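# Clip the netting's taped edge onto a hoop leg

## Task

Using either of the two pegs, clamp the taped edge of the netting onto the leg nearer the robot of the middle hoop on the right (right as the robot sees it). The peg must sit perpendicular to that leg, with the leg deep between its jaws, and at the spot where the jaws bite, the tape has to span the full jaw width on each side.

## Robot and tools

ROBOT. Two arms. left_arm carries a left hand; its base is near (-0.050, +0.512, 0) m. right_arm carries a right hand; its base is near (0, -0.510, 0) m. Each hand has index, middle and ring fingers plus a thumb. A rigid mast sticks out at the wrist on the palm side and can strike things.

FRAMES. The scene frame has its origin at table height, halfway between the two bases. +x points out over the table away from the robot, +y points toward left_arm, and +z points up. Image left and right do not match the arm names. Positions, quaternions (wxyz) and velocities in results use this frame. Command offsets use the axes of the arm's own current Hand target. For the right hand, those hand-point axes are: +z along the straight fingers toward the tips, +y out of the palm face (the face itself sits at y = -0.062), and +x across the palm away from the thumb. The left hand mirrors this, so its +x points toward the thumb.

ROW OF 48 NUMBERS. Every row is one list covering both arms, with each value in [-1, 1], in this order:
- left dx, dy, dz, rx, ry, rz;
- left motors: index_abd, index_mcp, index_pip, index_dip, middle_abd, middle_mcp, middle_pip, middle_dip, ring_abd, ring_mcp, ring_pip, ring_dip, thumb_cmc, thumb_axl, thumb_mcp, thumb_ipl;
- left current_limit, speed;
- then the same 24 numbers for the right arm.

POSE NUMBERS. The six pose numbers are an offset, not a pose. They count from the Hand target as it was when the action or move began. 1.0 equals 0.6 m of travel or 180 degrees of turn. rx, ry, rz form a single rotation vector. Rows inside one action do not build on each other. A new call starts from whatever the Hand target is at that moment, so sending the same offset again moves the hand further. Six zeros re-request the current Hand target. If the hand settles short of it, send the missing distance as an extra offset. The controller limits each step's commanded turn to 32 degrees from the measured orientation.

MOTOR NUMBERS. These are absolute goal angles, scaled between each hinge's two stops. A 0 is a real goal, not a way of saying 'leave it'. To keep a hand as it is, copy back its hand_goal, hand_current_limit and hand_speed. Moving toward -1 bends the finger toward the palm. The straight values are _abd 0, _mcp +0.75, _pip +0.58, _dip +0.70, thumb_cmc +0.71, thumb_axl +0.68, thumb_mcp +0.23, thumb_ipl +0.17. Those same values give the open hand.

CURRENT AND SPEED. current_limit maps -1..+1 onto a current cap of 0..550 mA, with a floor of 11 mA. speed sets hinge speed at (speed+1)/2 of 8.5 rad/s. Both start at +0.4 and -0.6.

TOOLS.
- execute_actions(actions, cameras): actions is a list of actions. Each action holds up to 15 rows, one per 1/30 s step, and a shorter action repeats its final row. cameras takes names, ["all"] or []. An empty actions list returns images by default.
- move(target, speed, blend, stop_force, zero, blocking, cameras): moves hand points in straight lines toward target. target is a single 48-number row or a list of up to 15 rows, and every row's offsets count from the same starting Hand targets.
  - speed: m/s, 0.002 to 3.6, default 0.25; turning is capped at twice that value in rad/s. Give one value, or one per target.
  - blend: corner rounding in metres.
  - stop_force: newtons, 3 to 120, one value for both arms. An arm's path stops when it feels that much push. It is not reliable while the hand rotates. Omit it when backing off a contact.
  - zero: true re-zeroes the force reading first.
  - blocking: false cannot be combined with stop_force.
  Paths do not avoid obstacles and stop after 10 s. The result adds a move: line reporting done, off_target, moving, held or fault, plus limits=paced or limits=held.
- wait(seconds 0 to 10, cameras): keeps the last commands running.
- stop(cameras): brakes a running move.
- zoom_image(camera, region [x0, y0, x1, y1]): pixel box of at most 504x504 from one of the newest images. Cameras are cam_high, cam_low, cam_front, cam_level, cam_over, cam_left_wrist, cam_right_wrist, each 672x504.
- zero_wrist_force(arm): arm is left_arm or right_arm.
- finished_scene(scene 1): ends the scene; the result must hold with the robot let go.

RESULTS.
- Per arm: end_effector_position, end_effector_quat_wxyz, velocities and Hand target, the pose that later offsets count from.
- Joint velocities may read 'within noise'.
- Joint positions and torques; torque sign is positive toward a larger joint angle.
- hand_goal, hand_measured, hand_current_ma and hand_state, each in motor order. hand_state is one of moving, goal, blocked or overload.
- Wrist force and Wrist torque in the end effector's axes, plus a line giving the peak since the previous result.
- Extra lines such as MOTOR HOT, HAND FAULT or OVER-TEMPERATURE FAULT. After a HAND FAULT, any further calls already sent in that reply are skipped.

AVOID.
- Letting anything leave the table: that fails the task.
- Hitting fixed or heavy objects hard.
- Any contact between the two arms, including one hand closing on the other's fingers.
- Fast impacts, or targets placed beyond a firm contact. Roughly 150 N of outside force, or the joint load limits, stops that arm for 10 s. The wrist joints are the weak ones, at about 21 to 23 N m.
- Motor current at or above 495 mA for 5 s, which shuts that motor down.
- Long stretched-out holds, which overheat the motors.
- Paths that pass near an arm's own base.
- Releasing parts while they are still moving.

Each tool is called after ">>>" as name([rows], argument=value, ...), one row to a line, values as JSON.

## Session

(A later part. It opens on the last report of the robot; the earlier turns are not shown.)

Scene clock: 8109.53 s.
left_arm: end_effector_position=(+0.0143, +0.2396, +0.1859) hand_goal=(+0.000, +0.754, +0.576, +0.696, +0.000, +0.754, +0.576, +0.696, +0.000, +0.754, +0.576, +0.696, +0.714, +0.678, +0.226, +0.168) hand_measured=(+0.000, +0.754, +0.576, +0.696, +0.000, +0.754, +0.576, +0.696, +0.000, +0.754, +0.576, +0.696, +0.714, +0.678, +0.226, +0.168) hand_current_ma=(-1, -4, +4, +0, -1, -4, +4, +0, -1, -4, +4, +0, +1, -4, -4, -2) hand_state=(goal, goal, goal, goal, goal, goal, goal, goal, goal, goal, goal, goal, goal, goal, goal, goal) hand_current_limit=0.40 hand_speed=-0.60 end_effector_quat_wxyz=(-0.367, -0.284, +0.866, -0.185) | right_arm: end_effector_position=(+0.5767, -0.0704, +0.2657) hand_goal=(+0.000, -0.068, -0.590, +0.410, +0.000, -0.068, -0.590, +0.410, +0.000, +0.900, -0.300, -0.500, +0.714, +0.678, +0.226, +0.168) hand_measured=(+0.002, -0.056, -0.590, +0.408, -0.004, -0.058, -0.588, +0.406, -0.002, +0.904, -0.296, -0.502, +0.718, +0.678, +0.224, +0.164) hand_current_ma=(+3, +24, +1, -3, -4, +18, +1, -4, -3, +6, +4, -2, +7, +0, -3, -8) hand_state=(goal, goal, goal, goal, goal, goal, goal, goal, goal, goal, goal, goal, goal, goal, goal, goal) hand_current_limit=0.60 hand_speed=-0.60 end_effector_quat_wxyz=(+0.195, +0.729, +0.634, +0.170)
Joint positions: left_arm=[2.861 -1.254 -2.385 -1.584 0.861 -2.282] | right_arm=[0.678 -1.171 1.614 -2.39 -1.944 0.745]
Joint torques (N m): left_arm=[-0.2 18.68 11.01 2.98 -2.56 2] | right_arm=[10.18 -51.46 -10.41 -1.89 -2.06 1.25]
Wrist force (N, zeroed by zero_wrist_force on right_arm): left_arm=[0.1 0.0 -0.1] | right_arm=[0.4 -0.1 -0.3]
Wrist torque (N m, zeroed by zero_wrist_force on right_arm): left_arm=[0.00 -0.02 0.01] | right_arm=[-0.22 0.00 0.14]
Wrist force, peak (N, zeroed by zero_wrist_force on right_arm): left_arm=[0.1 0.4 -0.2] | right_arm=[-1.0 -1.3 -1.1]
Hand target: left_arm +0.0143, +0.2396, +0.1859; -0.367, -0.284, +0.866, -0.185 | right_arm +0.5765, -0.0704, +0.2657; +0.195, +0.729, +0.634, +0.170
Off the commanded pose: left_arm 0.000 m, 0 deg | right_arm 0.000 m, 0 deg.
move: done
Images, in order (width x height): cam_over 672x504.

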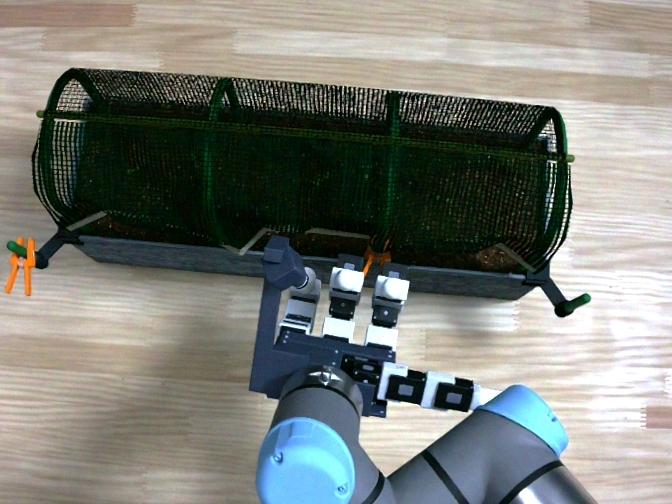

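>>> move(target=[0,0,0,0,0,0,0,0.754,0.576,0.696,0,0.754,0.576,0.696,0,0.754,0.576,0.696,0.714,0.678,0.226,0.168,0.4,-0.6,0,-0.0167,0.0289,0,0,0,-0.14,-0.068,-0.59,0.41,0.14,-0.068,-0.59,0.41,0,0.9,-0.3,-0.5,0.714,0.678,0.226,0.168,0.6,-0.6], speed=0.03, stop_force=3, cameras=["cam_over"])

>>> zoom_image(camera="cam_over", region=[310, 230, 430, 350])

Scene clock: 8125.17 s.
left_arm: end_effector_position=(+0.0143, +0.2396, +0.1859) hand_goal=(+0.000, +0.754, +0.576, +0.696, +0.000, +0.754, +0.576, +0.696, +0.000, +0.754, +0.576, +0.696, +0.714, +0.678, +0.226, +0.168) hand_measured=(+0.000, +0.754, +0.576, +0.696, +0.000, +0.754, +0.576, +0.696, +0.000, +0.754, +0.576, +0.696, +0.714, +0.678, +0.226, +0.168) hand_current_ma=(-1, -4, +4, +0, -1, -4, +4, +0, -1, -4, +4, +0, +1, -4, -4, -2) hand_state=(goal, goal, goal, goal, goal, goal, goal, goal, goal, goal, goal, goal, goal, goal, goal, goal) hand_current_limit=0.40 hand_speed=-0.60 end_effector_quat_wxyz=(-0.367, -0.284, +0.866, -0.185) | right_arm: end_effector_position=(+0.5765, -0.0704, +0.2457) hand_goal=(-0.140, -0.068, -0.590, +0.410, +0.140, -0.068, -0.590, +0.410, +0.000, +0.900, -0.300, -0.500, +0.714, +0.678, +0.226, +0.168) hand_measured=(-0.136, -0.056, -0.590, +0.408, +0.136, -0.058, -0.588, +0.406, -0.002, +0.904, -0.296, -0.502, +0.718, +0.678, +0.224, +0.164) hand_current_ma=(+3, +24, +1, -3, -4, +18, +1, -4, -3, +6, +4, -2, +7, +0, -3, -8) hand_state=(goal, goal, goal, goal, goal, goal, goal, goal, goal, goal, goal, goal, goal, goal, goal, goal) hand_current_limit=0.60 hand_speed=-0.60 end_effector_quat_wxyz=(+0.195, +0.729, +0.634, +0.170)
Joint positions: left_arm=[2.861 -1.254 -2.385 -1.584 0.861 -2.282] | right_arm=[0.678 -1.15 1.64 -2.437 -1.944 0.745]
Joint torques (N m): left_arm=[-1.63 18.69 11.57 3.4 -2.61 1.92] | right_arm=[10.49 -52.09 -30.26 -1.55 -1.87 1.09]
Wrist force (N, zeroed by zero_wrist_force on right_arm): left_arm=[0.0 -0.1 -0.4] | right_arm=[0.5 0.1 -0.6]
Wrist torque (N m, zeroed by zero_wrist_force on right_arm): left_arm=[0.01 -0.02 0.01] | right_arm=[-0.20 0.00 0.16]
Wrist force, peak (N, zeroed by zero_wrist_force on right_arm): left_arm=[0.3 0.4 -0.3] | right_arm=[0.4 0.4 -0.9]
Hand target: left_arm +0.0143, +0.2396, +0.1859; -0.367, -0.284, +0.866, -0.185 | right_arm +0.5765, -0.0704, +0.2457; +0.195, +0.729, +0.634, +0.170
Off the commanded pose: left_arm 0.000 m, 0 deg | right_arm 0.000 m, 0 deg.
move: done
Images, in order (width x height): cam_over 672x504.

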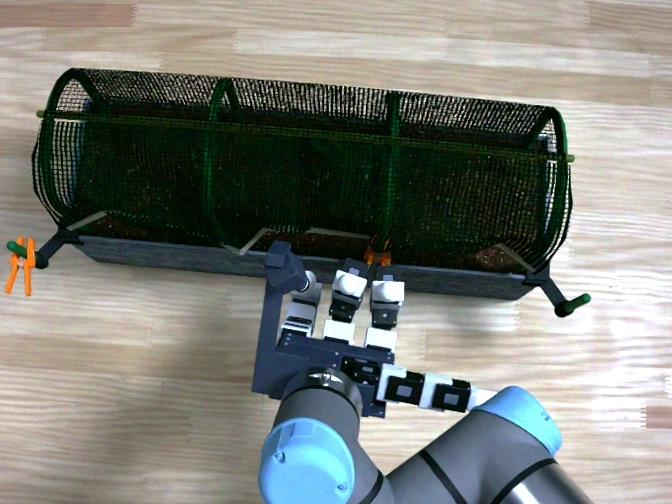

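Scaled by 4.200 from the camera's 672x504 image, which has a finer 960x720 frame.

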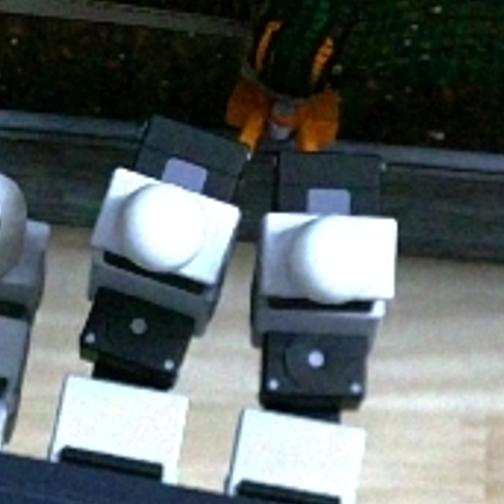

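>>> move(target=[0,0,0,0,0,0,0,0.754,0.576,0.696,0,0.754,0.576,0.696,0,0.754,0.576,0.696,0.714,0.678,0.226,0.168,0.4,-0.6,0,-0.0117,0.0202,0,0,0,-0.14,-0.068,-0.59,0.41,0.14,-0.068,-0.59,0.41,0,0.9,-0.3,-0.5,0.714,0.678,0.226,0.168,0.6,-0.6], speed=0.015, stop_force=3, cameras=["cam_over"])

>>> zoom_image(camera="cam_over", region=[340, 225, 420, 305])

Scene clock: 8134.67 s.
left_arm: end_effector_position=(+0.0143, +0.2396, +0.1859) hand_goal=(+0.000, +0.754, +0.576, +0.696, +0.000, +0.754, +0.576, +0.696, +0.000, +0.754, +0.576, +0.696, +0.714, +0.678, +0.226, +0.168) hand_measured=(+0.000, +0.754, +0.576, +0.696, +0.000, +0.754, +0.576, +0.696, +0.000, +0.754, +0.576, +0.696, +0.714, +0.678, +0.226, +0.168) hand_current_ma=(-1, -4, +4, +0, -1, -4, +4, +0, -1, -4, +4, +0, +1, -4, -4, -2) hand_state=(goal, goal, goal, goal, goal, goal, goal, goal, goal, goal, goal, goal, goal, goal, goal, goal) hand_current_limit=0.40 hand_speed=-0.60 end_effector_quat_wxyz=(-0.367, -0.284, +0.866, -0.185) | right_arm: end_effector_position=(+0.5765, -0.0704, +0.2317) hand_goal=(-0.140, -0.068, -0.590, +0.410, +0.140, -0.068, -0.590, +0.410, +0.000, +0.900, -0.300, -0.500, +0.714, +0.678, +0.226, +0.168) hand_measured=(-0.136, -0.056, -0.590, +0.408, +0.136, -0.058, -0.588, +0.406, -0.002, +0.904, -0.296, -0.502, +0.718, +0.678, +0.224, +0.164) hand_current_ma=(+3, +24, +1, -3, -4, +18, +1, -4, -3, +6, +4, -2, +7, +0, -3, -8) hand_state=(goal, goal, goal, goal, goal, goal, goal, goal, goal, goal, goal, goal, goal, goal, goal, goal) hand_current_limit=0.60 hand_speed=-0.60 end_effector_quat_wxyz=(+0.195, +0.729, +0.634, +0.170)
Joint positions: left_arm=[2.861 -1.254 -2.385 -1.584 0.861 -2.282] | right_arm=[0.678 -1.134 1.657 -2.47 -1.944 0.745]
Joint torques (N m): left_arm=[-0.32 20.55 10.89 2.98 -2.61 1.96] | right_arm=[10.68 -52.22 -30.79 -1.28 -1.86 0.24]
Wrist force (N, zeroed by zero_wrist_force on right_arm): left_arm=[0.1 -0.1 -0.2] | right_arm=[0.7 0.1 -0.5]
Wrist torque (N m, zeroed by zero_wrist_force on right_arm): left_arm=[-0.01 -0.01 0.01] | right_arm=[-0.20 -0.04 0.18]
Wrist force, peak (N, zeroed by zero_wrist_force on right_arm): left_arm=[0.2 0.4 -0.4] | right_arm=[0.4 0.5 -0.9]
Hand target: left_arm +0.0143, +0.2396, +0.1859; -0.367, -0.284, +0.866, -0.185 | right_arm +0.5765, -0.0704, +0.2317; +0.195, +0.729, +0.634, +0.170
Off the commanded pose: left_arm 0.000 m, 0 deg | right_arm 0.000 m, 0 deg.
move: done
Images, in order (width x height): cam_over 672x504.

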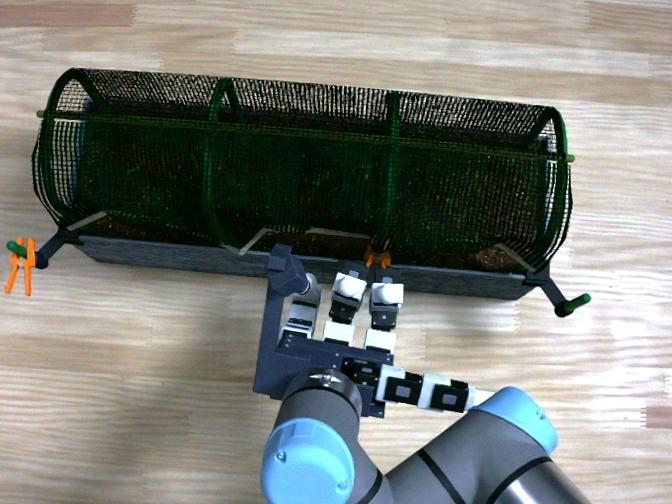

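Scaled by 6.300 from the camera's 672x504 image, which has a finer 960x720 frame.

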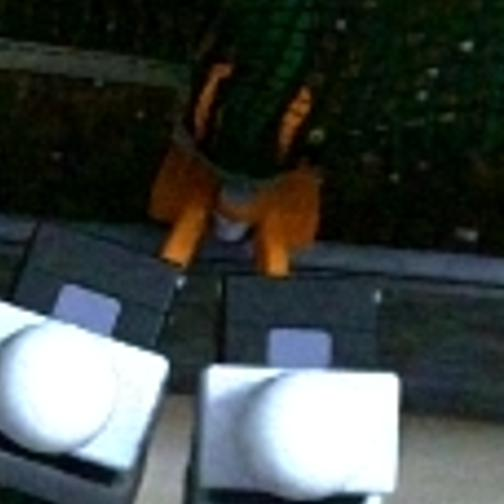

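>>> move(target=[0,0,0,0,0,0,0,0.754,0.576,0.696,0,0.754,0.576,0.696,0,0.754,0.576,0.696,0.714,0.678,0.226,0.168,0.4,-0.6,0,-0.01,0.0173,0,0,0,-0.14,-0.068,-0.59,0.41,0.14,-0.068,-0.59,0.41,0,0.9,-0.3,-0.5,0.714,0.678,0.226,0.168,0.6,-0.6], speed=0.015, stop_force=3, cameras=["cam_over"])

>>> zoom_image(camera="cam_over", region=[340, 225, 420, 305])

Scene clock: 8144.53 s.
left_arm: end_effector_position=(+0.0143, +0.2396, +0.1859) hand_goal=(+0.000, +0.754, +0.576, +0.696, +0.000, +0.754, +0.576, +0.696, +0.000, +0.754, +0.576, +0.696, +0.714, +0.678, +0.226, +0.168) hand_measured=(+0.000, +0.754, +0.576, +0.696, +0.000, +0.754, +0.576, +0.696, +0.000, +0.754, +0.576, +0.696, +0.714, +0.678, +0.226, +0.168) hand_current_ma=(-1, -4, +4, +0, -1, -4, +4, +0, -1, -4, +4, +0, +1, -4, -4, -2) hand_state=(goal, goal, goal, goal, goal, goal, goal, goal, goal, goal, goal, goal, goal, goal, goal, goal) hand_current_limit=0.40 hand_speed=-0.60 end_effector_quat_wxyz=(-0.367, -0.284, +0.866, -0.185) | right_arm: end_effector_position=(+0.5765, -0.0704, +0.2197) hand_goal=(-0.140, -0.068, -0.590, +0.410, +0.140, -0.068, -0.590, +0.410, +0.000, +0.900, -0.300, -0.500, +0.714, +0.678, +0.226, +0.168) hand_measured=(-0.136, -0.056, -0.590, +0.408, +0.136, -0.058, -0.588, +0.406, -0.002, +0.904, -0.296, -0.502, +0.718, +0.678, +0.224, +0.164) hand_current_ma=(+3, +24, +1, -3, -4, +18, +1, -4, -3, +6, +4, -2, +7, +0, -3, -8) hand_state=(goal, goal, goal, goal, goal, goal, goal, goal, goal, goal, goal, goal, goal, goal, goal, goal) hand_current_limit=0.60 hand_speed=-0.60 end_effector_quat_wxyz=(+0.195, +0.729, +0.634, +0.170)
Joint positions: left_arm=[2.861 -1.254 -2.385 -1.584 0.861 -2.282] | right_arm=[0.678 -1.119 1.67 -2.497 -1.944 0.745]
Joint torques (N m): left_arm=[-0.51 20.76 10.33 3.26 -2.79 1.78] | right_arm=[9.69 -52.91 -29.04 -1.51 -1.81 0.68]
Wrist force (N, zeroed by zero_wrist_force on right_arm): left_arm=[-0.1 0.4 -0.2] | right_arm=[0.3 0.1 -0.2]
Wrist torque (N m, zeroed by zero_wrist_force on right_arm): left_arm=[0.05 0.01 -0.01] | right_arm=[-0.21 0.00 0.14]
Wrist force, peak (N, zeroed by zero_wrist_force on right_arm): left_arm=[0.0 0.5 0.0] | right_arm=[0.5 0.5 -0.9]
Hand target: left_arm +0.0143, +0.2396, +0.1859; -0.367, -0.284, +0.866, -0.185 | right_arm +0.5765, -0.0704, +0.2197; +0.195, +0.729, +0.634, +0.170
Off the commanded pose: left_arm 0.000 m, 0 deg | right_arm 0.000 m, 0 deg.
move: done
Images, in order (width x height): cam_over 672x504.

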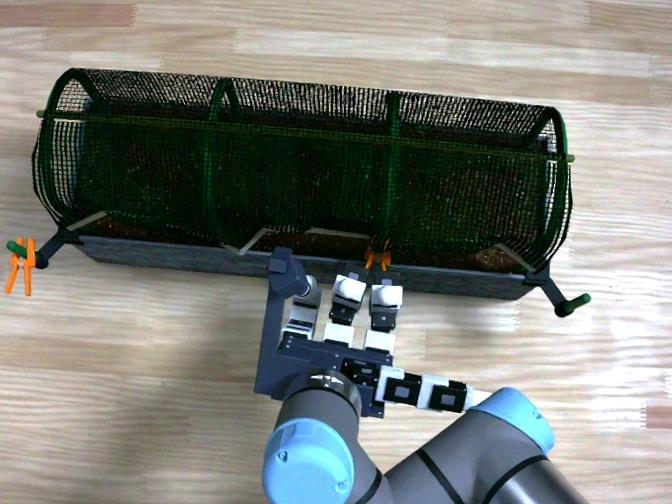

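Scaled by 6.300 from the camera's 672x504 image, which has a finer 960x720 frame.

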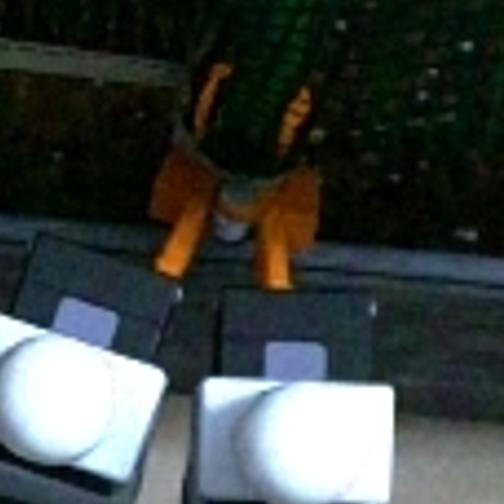

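>>> wait(seconds=0.1, cameras=["cam_level", "cam_front", "cam_right_wrist"])

>>> zoom_image(camera="cam_level", region=[380, 250, 520, 390])

>>> zoom_image(camera="cam_right_wrist", region=[280, 20, 560, 300])

Scene clock: 8163.27 s.
left_arm: end_effector_position=(+0.0143, +0.2396, +0.1859) hand_goal=(+0.000, +0.754, +0.576, +0.696, +0.000, +0.754, +0.576, +0.696, +0.000, +0.754, +0.576, +0.696, +0.714, +0.678, +0.226, +0.168) hand_measured=(+0.000, +0.754, +0.576, +0.696, +0.000, +0.754, +0.576, +0.696, +0.000, +0.754, +0.576, +0.696, +0.714, +0.678, +0.226, +0.168) hand_current_ma=(-1, -4, +4, +0, -1, -4, +4, +0, -1, -4, +4, +0, +1, -4, -4, -2) hand_state=(goal, goal, goal, goal, goal, goal, goal, goal, goal, goal, goal, goal, goal, goal, goal, goal) hand_current_limit=0.40 hand_speed=-0.60 end_effector_quat_wxyz=(-0.367, -0.284, +0.866, -0.185) | right_arm: end_effector_position=(+0.5765, -0.0704, +0.2197) hand_goal=(-0.140, -0.068, -0.590, +0.410, +0.140, -0.068, -0.590, +0.410, +0.000, +0.900, -0.300, -0.500, +0.714, +0.678, +0.226, +0.168) hand_measured=(-0.136, -0.056, -0.590, +0.408, +0.136, -0.058, -0.588, +0.406, -0.002, +0.904, -0.296, -0.502, +0.718, +0.678, +0.224, +0.164) hand_current_ma=(+3, +24, +1, -3, -4, +18, +1, -4, -3, +6, +4, -2, +7, +0, -3, -8) hand_state=(goal, goal, goal, goal, goal, goal, goal, goal, goal, goal, goal, goal, goal, goal, goal, goal) hand_current_limit=0.60 hand_speed=-0.60 end_effector_quat_wxyz=(+0.195, +0.729, +0.634, +0.170)
Joint positions: left_arm=[2.861 -1.254 -2.385 -1.584 0.861 -2.282] | right_arm=[0.678 -1.119 1.67 -2.497 -1.944 0.745]
Joint torques (N m): left_arm=[0.09 21.1 10.08 3.18 -2.71 2.04] | right_arm=[9.83 -52.99 -29.3 -1.42 -1.79 1.14]
Wrist force (N, zeroed by zero_wrist_force on right_arm): left_arm=[0.0 0.2 -0.1] | right_arm=[0.2 0.1 -0.3]
Wrist torque (N m, zeroed by zero_wrist_force on right_arm): left_arm=[0.03 -0.01 -0.01] | right_arm=[-0.20 0.01 0.14]
Wrist force, peak (N, zeroed by zero_wrist_force on right_arm): left_arm=[0.4 0.3 -0.3] | right_arm=[0.5 0.3 -0.5]
Hand target: left_arm +0.0143, +0.2396, +0.1859; -0.367, -0.284, +0.866, -0.185 | right_arm +0.5765, -0.0704, +0.2197; +0.195, +0.729, +0.634, +0.170
Off the commanded pose: left_arm 0.000 m, 0 deg | right_arm 0.000 m, 0 deg.
wait: 0.10 s; at rest from the start
Images, in order (width x height): cam_front 672x504, cam_level 672x504, cam_right_wrist 672x504.

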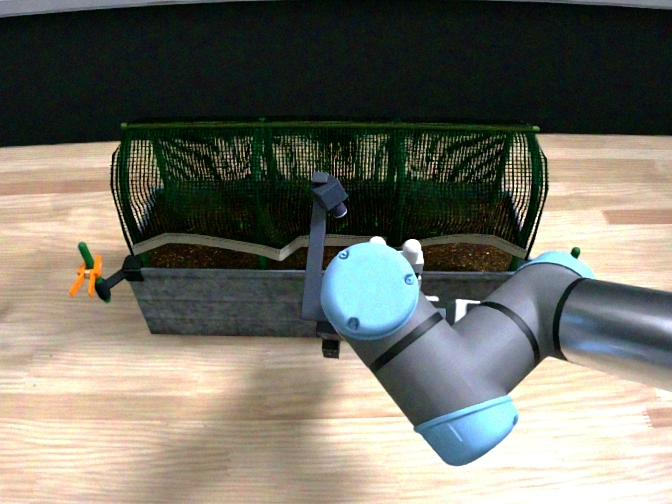

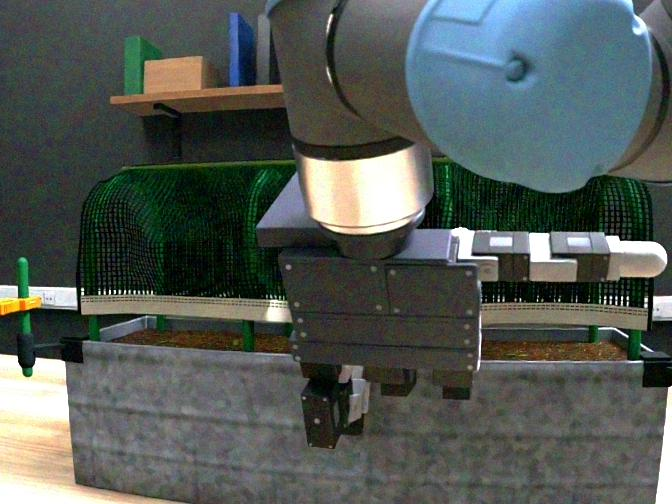

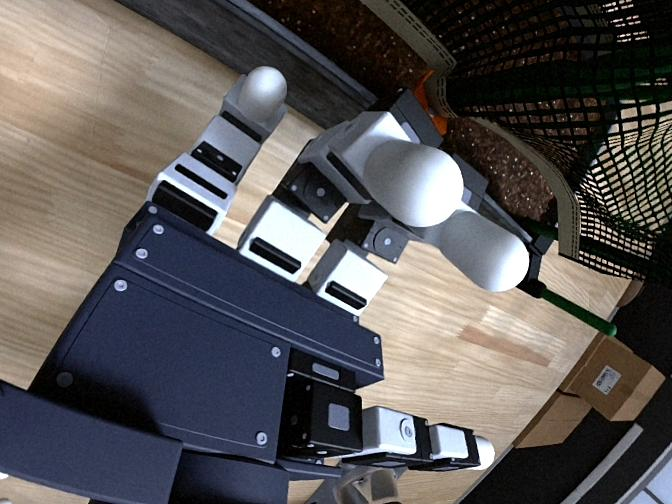

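Scaled by 3.600 from the camera's 672x504 image, which has a finer 960x720 frame.

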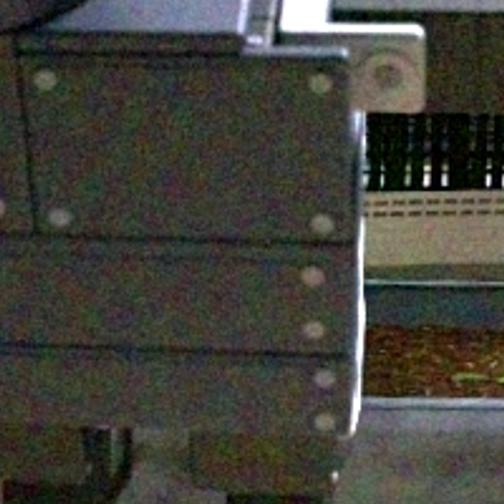

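Scaled by 1.800 from the camera's 672x504 image, which has a finer 960x720 frame.

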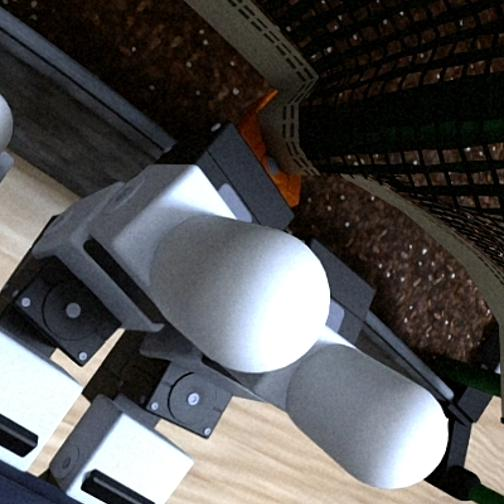

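>>> move(target=[0,0,0,0,0,0,0,0.754,0.576,0.696,0,0.754,0.576,0.696,0,0.754,0.576,0.696,0.714,0.678,0.226,0.168,0.4,-0.6,0,-0.01,0.0173,0,0,0,-0.14,-0.068,-0.59,0.41,0.14,-0.068,-0.59,0.41,0,0.9,-0.3,-0.5,0.714,0.678,0.226,0.168,0.6,-0.6], speed=0.012, stop_force=3, cameras=["cam_over", "cam_right_wrist"])

>>> zoom_image(camera="cam_over", region=[340, 225, 420, 305])

>>> zoom_image(camera="cam_right_wrist", region=[360, 40, 500, 180])

Scene clock: 8192.27 s.
left_arm: end_effector_position=(+0.0143, +0.2396, +0.1859) hand_goal=(+0.000, +0.754, +0.576, +0.696, +0.000, +0.754, +0.576, +0.696, +0.000, +0.754, +0.576, +0.696, +0.714, +0.678, +0.226, +0.168) hand_measured=(+0.000, +0.754, +0.576, +0.696, +0.000, +0.754, +0.576, +0.696, +0.000, +0.754, +0.576, +0.696, +0.714, +0.678, +0.226, +0.168) hand_current_ma=(-1, -4, +4, +0, -1, -4, +4, +0, -1, -4, +4, +0, +1, -4, -4, -2) hand_state=(goal, goal, goal, goal, goal, goal, goal, goal, goal, goal, goal, goal, goal, goal, goal, goal) hand_current_limit=0.40 hand_speed=-0.60 end_effector_quat_wxyz=(-0.367, -0.284, +0.866, -0.185) | right_arm: end_effector_position=(+0.5764, -0.0704, +0.2076) hand_goal=(-0.140, -0.068, -0.590, +0.410, +0.140, -0.068, -0.590, +0.410, +0.000, +0.900, -0.300, -0.500, +0.714, +0.678, +0.226, +0.168) hand_measured=(-0.136, -0.056, -0.590, +0.408, +0.136, -0.060, -0.588, +0.406, -0.002, +0.904, -0.296, -0.502, +0.718, +0.678, +0.224, +0.164) hand_current_ma=(+3, +24, +1, -3, -4, +15, +1, -4, -3, +6, +4, -2, +7, +0, -3, -8) hand_state=(goal, goal, goal, goal, goal, goal, goal, goal, goal, goal, goal, goal, goal, goal, goal, goal) hand_current_limit=0.60 hand_speed=-0.60 end_effector_quat_wxyz=(+0.195, +0.729, +0.634, +0.169)
Joint positions: left_arm=[2.861 -1.254 -2.385 -1.584 0.861 -2.282] | right_arm=[0.678 -1.104 1.683 -2.525 -1.944 0.745]
Joint torques (N m): left_arm=[-0.79 19.56 10.44 3.13 -2.72 1.83] | right_arm=[11.53 -51.66 -25.36 -1.45 -1.96 0.67]
Wrist force (N, zeroed by zero_wrist_force on right_arm): left_arm=[0.0 0.2 -0.2] | right_arm=[0.5 0.4 -0.8]
Wrist torque (N m, zeroed by zero_wrist_force on right_arm): left_arm=[0.03 -0.02 0.00] | right_arm=[-0.20 -0.01 0.14]
Wrist force, peak (N, zeroed by zero_wrist_force on right_arm): left_arm=[0.4 0.2 -0.3] | right_arm=[0.8 0.4 -0.8]
Hand target: left_arm +0.0143, +0.2396, +0.1859; -0.367, -0.284, +0.866, -0.185 | right_arm +0.5765, -0.0704, +0.2077; +0.195, +0.729, +0.634, +0.170
Off the commanded pose: left_arm 0.000 m, 0 deg | right_arm 0.000 m, 0 deg.
move: done
Images, in order (width x height): cam_over 672x504, cam_right_wrist 672x504.

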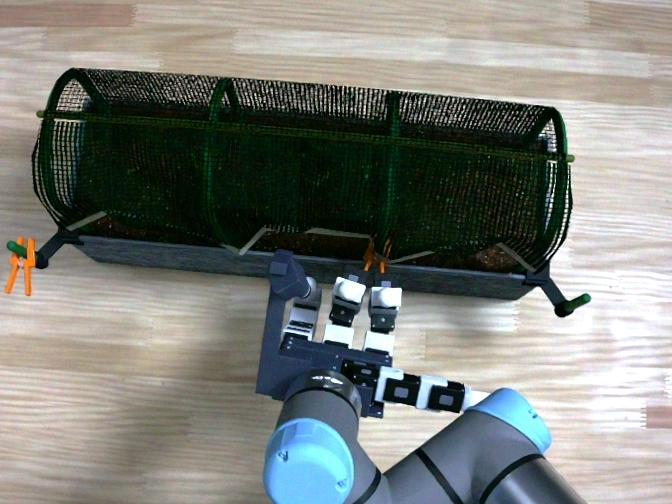

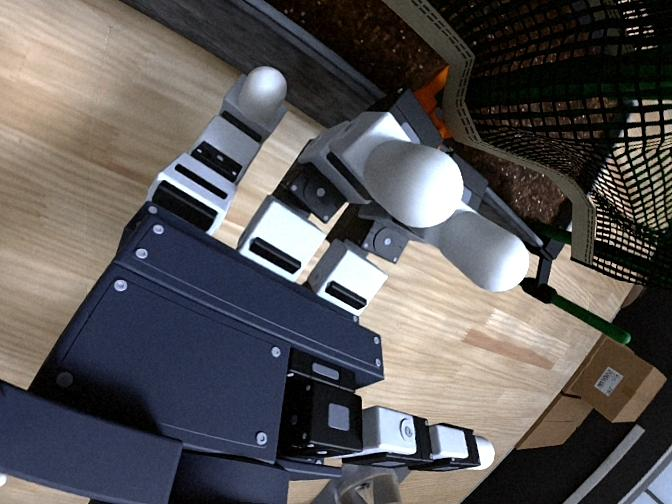

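Scaled by 6.300 from the camera's 672x504 image, which has a finer 960x720 frame.

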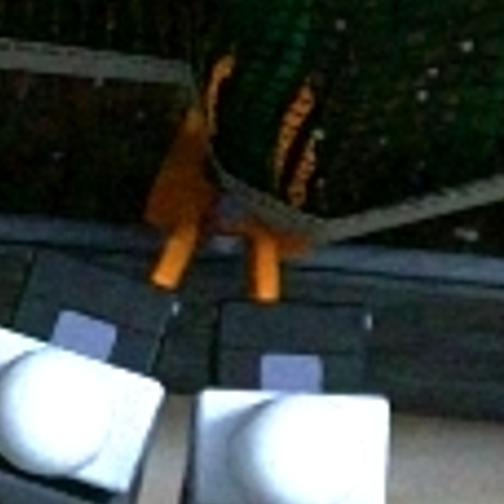

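Scaled by 3.600 from the camera's 672x504 image, which has a finer 960x720 frame.

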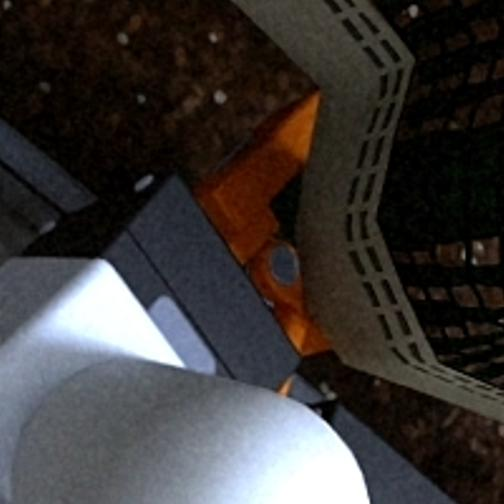

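>>> move([
  [0,0,0,0,0,0,0,0.754,0.576,0.696,0,0.754,0.576,0.696,0,0.754,0.576,0.696,0.714,0.678,0.226,0.168,0.4,-0.6,0,0.0208,-0.0361,0,0,0,-0.14,-0.068,-0.59,0.41,0.14,-0.068,-0.59,0.41,0,0.9,-0.3,-0.5,0.714,0.678,0.226,0.168,0.6,-0.6],
  [0,0,0,0,0,0,0,0.754,0.576,0.696,0,0.754,0.576,0.696,0,0.754,0.576,0.696,0.714,0.678,0.226,0.168,0.4,-0.6,0,-0.0658,-0.0861,0,0,0,-0.14,-0.068,-0.59,0.41,0.14,-0.068,-0.59,0.41,0,0.9,-0.3,-0.5,0.714,0.678,0.226,0.168,0.6,-0.6],
  [0,0,0,0,0,0,0,0.754,0.576,0.696,0,0.754,0.576,0.696,0,0.754,0.576,0.696,0.714,0.678,0.226,0.168,0.4,-0.6,-0.22,-0.282,-0.211,0,0,0,-0.14,-0.068,-0.59,0.41,0.14,-0.068,-0.59,0.41,0,0.9,-0.3,-0.5,0.714,0.678,0.226,0.168,0.6,-0.6],
], speed=[0.04, 0.08, 0.2], blend=[0.005, 0.01, 0], cameras=["cam_over", "cam_level", "cam_front"])

>>> zoom_image(camera="cam_level", region=[420, 290, 472, 332])

>>> zoom_image(camera="cam_front", region=[370, 225, 425, 275])

>>> zoom_image(camera="cam_over", region=[340, 225, 420, 305])

Scene clock: 8214.30 s.
left_arm: end_effector_position=(+0.0143, +0.2396, +0.1859) hand_goal=(+0.000, +0.754, +0.576, +0.696, +0.000, +0.754, +0.576, +0.696, +0.000, +0.754, +0.576, +0.696, +0.714, +0.678, +0.226, +0.168) hand_measured=(+0.000, +0.754, +0.576, +0.696, +0.000, +0.754, +0.576, +0.696, +0.000, +0.754, +0.576, +0.696, +0.714, +0.678, +0.226, +0.168) hand_current_ma=(-1, -4, +4, +0, -1, -4, +4, +0, -1, -4, +4, +0, +1, -4, -4, -2) hand_state=(goal, goal, goal, goal, goal, goal, goal, goal, goal, goal, goal, goal, goal, goal, goal, goal) hand_current_limit=0.40 hand_speed=-0.60 end_effector_quat_wxyz=(-0.367, -0.284, +0.866, -0.185) | right_arm: end_effector_position=(+0.3504, -0.1720, +0.2329) hand_goal=(-0.140, -0.068, -0.590, +0.410, +0.140, -0.068, -0.590, +0.410, +0.000, +0.900, -0.300, -0.500, +0.714, +0.678, +0.226, +0.168) hand_measured=(-0.138, -0.056, -0.590, +0.408, +0.136, -0.060, -0.588, +0.406, -0.002, +0.904, -0.296, -0.502, +0.718, +0.678, +0.224, +0.164) hand_current_ma=(+3, +24, +1, -3, -3, +15, +1, -4, -3, +5, +4, -2, +7, +0, -3, -8) hand_state=(goal, goal, goal, goal, goal, goal, goal, goal, goal, goal, goal, goal, goal, goal, goal, goal) hand_current_limit=0.60 hand_speed=-0.60 end_effector_quat_wxyz=(+0.195, +0.729, +0.634, +0.170)
Joint positions: left_arm=[2.861 -1.254 -2.385 -1.584 0.861 -2.282] | right_arm=[0.84 -1.605 2.226 -2.503 -1.999 0.911]
Joint torques (N m): left_arm=[-1.06 19.7 10.67 3.04 -2.79 1.99] | right_arm=[-8.38 -27.14 -13.44 -5.31 0.66 -0.96]
Wrist force (N, zeroed by zero_wrist_force on right_arm): left_arm=[-0.2 0.0 -0.4] | right_arm=[0.4 0.1 -0.4]
Wrist torque (N m, zeroed by zero_wrist_force on right_arm): left_arm=[0.03 0.00 -0.01] | right_arm=[-0.19 -0.01 -0.03]
Wrist force, peak (N, zeroed by zero_wrist_force on right_arm): left_arm=[0.4 0.1 -0.4] | right_arm=[-0.7 1.9 0.5]
Hand target: left_arm +0.0143, +0.2396, +0.1859; -0.367, -0.284, +0.866, -0.185 | right_arm +0.3504, -0.1720, +0.2329; +0.195, +0.729, +0.634, +0.170
Off the commanded pose: left_arm 0.000 m, 0 deg | right_arm 0.000 m, 0 deg.
move: done
Images, in order (width x height): cam_front 672x504, cam_level 672x504, cam_over 672x504.

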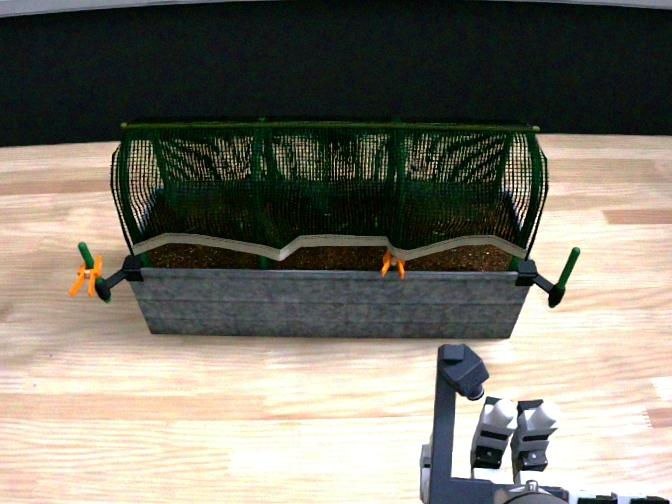

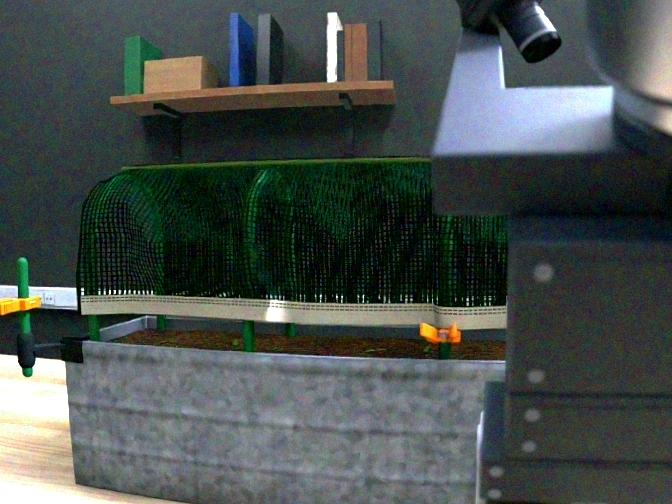

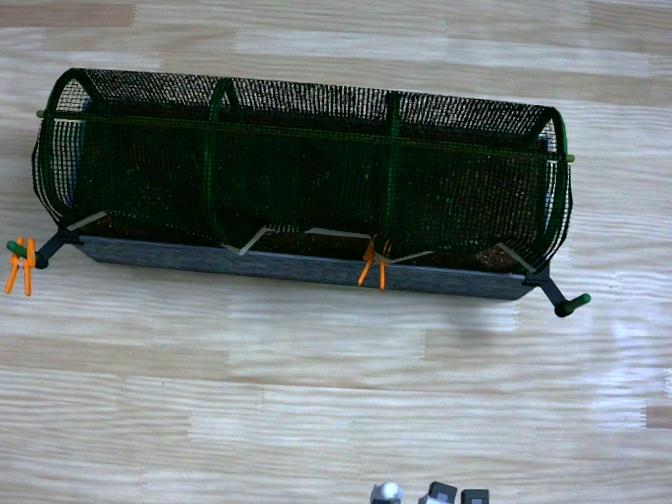

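Scaled by 9.692 from the camera's 672x504 image, which has a finer 960x720 frame.

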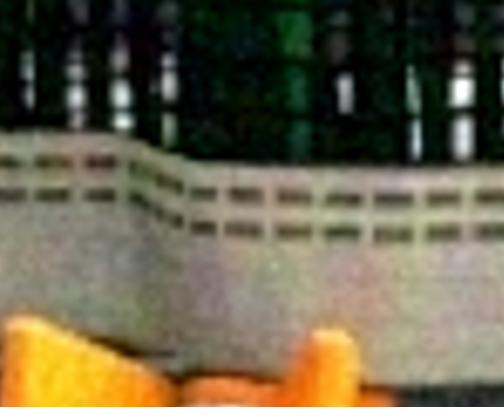

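Scaled by 9.164 from the camera's 672x504 image, which has a finer 960x720 frame.

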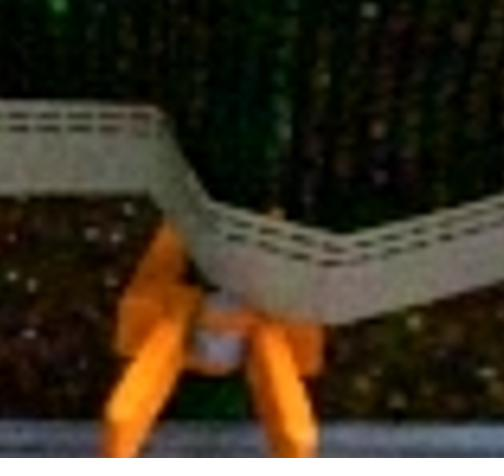

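Scaled by 6.300 from the camera's 672x504 image, which has a finer 960x720 frame.

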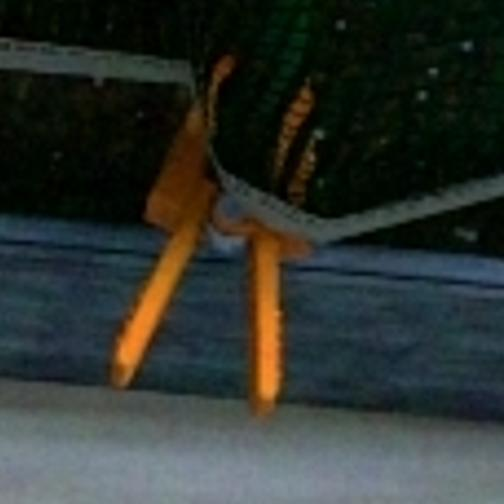

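>>> wait(seconds=0, cameras=["cam_level", "cam_over", "cam_front", "cam_low", "cam_high"])

>>> zoom_image(camera="cam_level", region=[420, 290, 472, 332])

>>> zoom_image(camera="cam_front", region=[370, 225, 425, 275])

>>> zoom_image(camera="cam_over", region=[340, 225, 420, 305])

Scene clock: 8246.20 s.
left_arm: end_effector_position=(+0.0143, +0.2396, +0.1859) hand_goal=(+0.000, +0.754, +0.576, +0.696, +0.000, +0.754, +0.576, +0.696, +0.000, +0.754, +0.576, +0.696, +0.714, +0.678, +0.226, +0.168) hand_measured=(+0.000, +0.754, +0.576, +0.696, +0.000, +0.754, +0.576, +0.696, +0.000, +0.754, +0.576, +0.696, +0.714, +0.678, +0.226, +0.168) hand_current_ma=(-1, -4, +4, +0, -1, -4, +4, +0, -1, -4, +4, +0, +1, -4, -4, -2) hand_state=(goal, goal, goal, goal, goal, goal, goal, goal, goal, goal, goal, goal, goal, goal, goal, goal) hand_current_limit=0.40 hand_speed=-0.60 end_effector_quat_wxyz=(-0.367, -0.284, +0.866, -0.185) | right_arm: end_effector_position=(+0.3504, -0.1720, +0.2329) hand_goal=(-0.140, -0.068, -0.590, +0.410, +0.140, -0.068, -0.590, +0.410, +0.000, +0.900, -0.300, -0.500, +0.714, +0.678, +0.226, +0.168) hand_measured=(-0.138, -0.056, -0.590, +0.408, +0.136, -0.060, -0.588, +0.406, -0.002, +0.904, -0.296, -0.502, +0.718, +0.678, +0.224, +0.164) hand_current_ma=(+3, +24, +1, -3, -3, +15, +1, -4, -3, +5, +4, -2, +7, +0, -3, -8) hand_state=(goal, goal, goal, goal, goal, goal, goal, goal, goal, goal, goal, goal, goal, goal, goal, goal) hand_current_limit=0.60 hand_speed=-0.60 end_effector_quat_wxyz=(+0.195, +0.729, +0.634, +0.170)
Joint positions: left_arm=[2.861 -1.254 -2.385 -1.584 0.861 -2.282] | right_arm=[0.84 -1.605 2.226 -2.503 -1.999 0.911]
Joint torques (N m): left_arm=[-0.53 20.81 10.8 3.2 -2.72 1.73] | right_arm=[-7.69 -27.39 -6.27 -5.14 0.51 1.3]
Wrist force (N, zeroed by zero_wrist_force on right_arm): left_arm=[0.2 0.2 -0.1] | right_arm=[0.4 0.4 -0.3]
Wrist torque (N m, zeroed by zero_wrist_force on right_arm): left_arm=[0.02 -0.04 0.01] | right_arm=[-0.16 -0.02 -0.02]
Wrist force, peak (N, zeroed by zero_wrist_force on right_arm): left_arm=[-0.2 0.2 -0.4] | right_arm=[0.6 0.4 -0.5]
Hand target: left_arm +0.0143, +0.2396, +0.1859; -0.367, -0.284, +0.866, -0.185 | right_arm +0.3504, -0.1720, +0.2329; +0.195, +0.729, +0.634, +0.170
Off the commanded pose: left_arm 0.000 m, 0 deg | right_arm 0.000 m, 0 deg.
Images, in order (width x height): cam_high 672x504, cam_low 672x504, cam_front 672x504, cam_level 672x504, cam_over 672x504.

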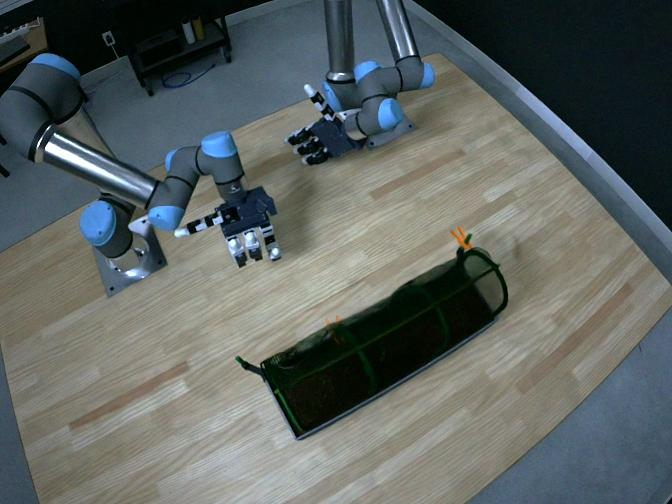

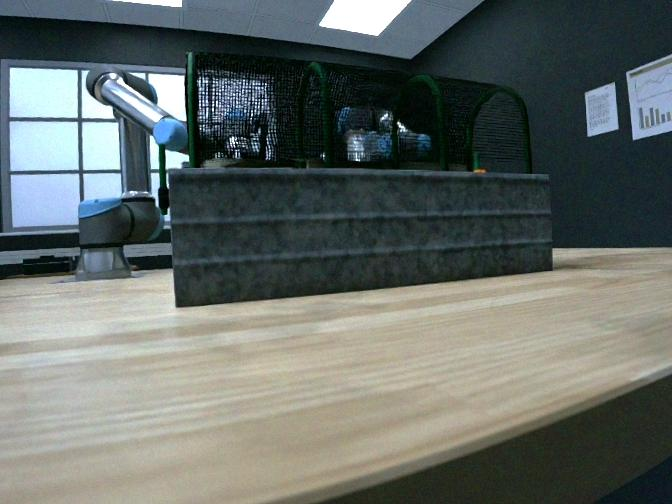

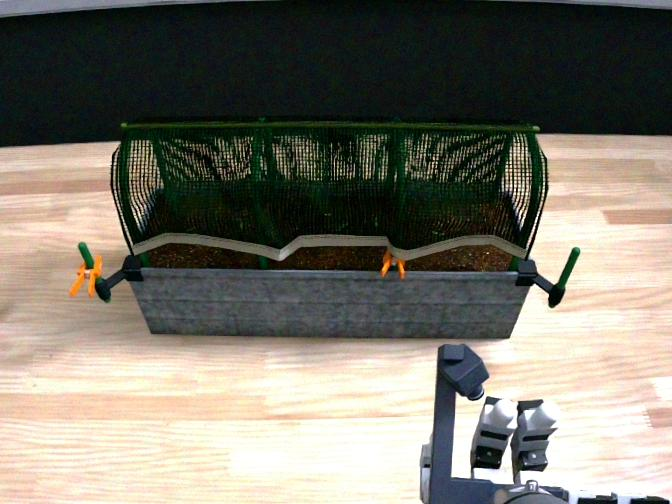

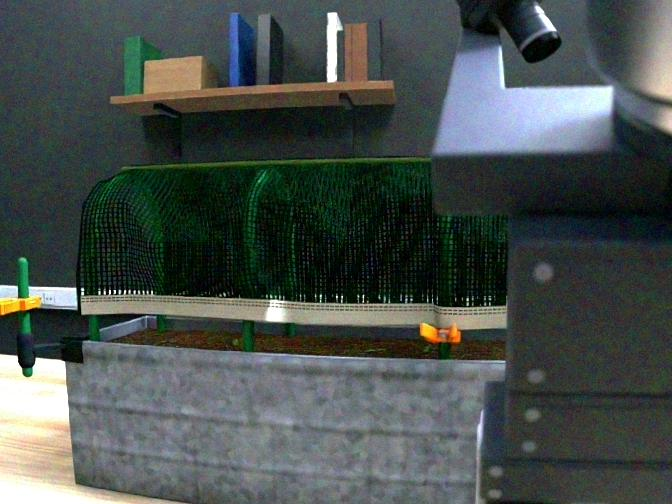

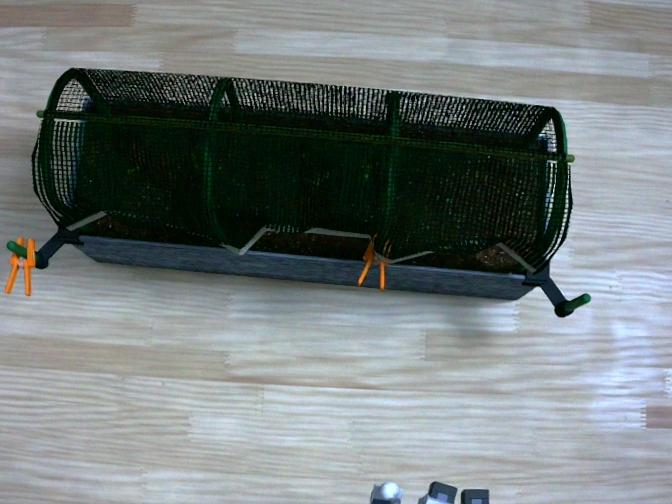

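Scaled by 9.692 from the camera's 672x504 image, which has a finer 960x720 frame.

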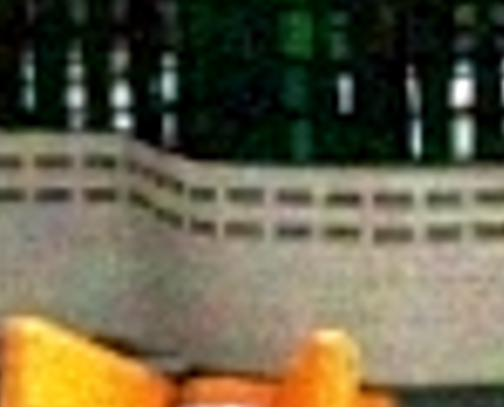

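Scaled by 9.164 from the camera's 672x504 image, which has a finer 960x720 frame.

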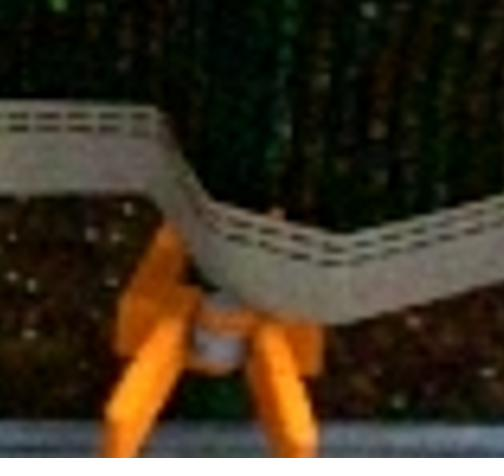

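Scaled by 6.300 from the camera's 672x504 image, which has a finer 960x720 frame.

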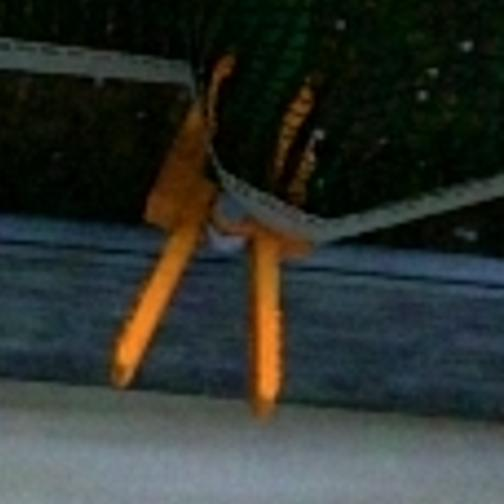

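>>> zoom_image(camera="cam_level", region=[410, 300, 480, 356])

>>> zoom_image(camera="cam_over", region=[350, 225, 410, 285])

Scaled by 7.200 from the camera's 672x504 image, which has a finer 960x720 frame.

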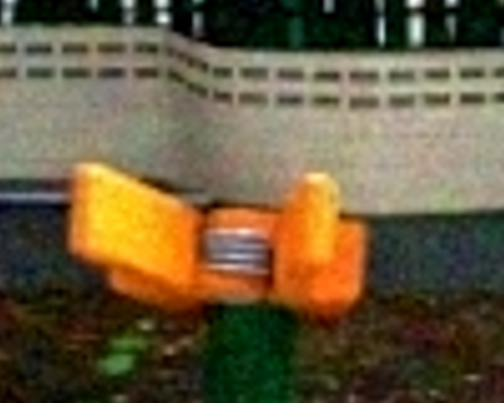

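Scaled by 8.400 from the camera's 672x504 image, which has a finer 960x720 frame.

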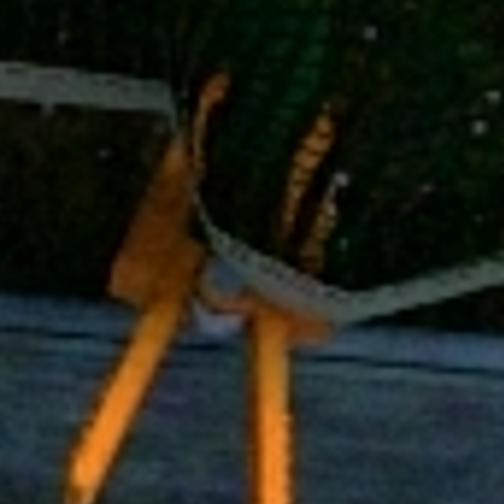

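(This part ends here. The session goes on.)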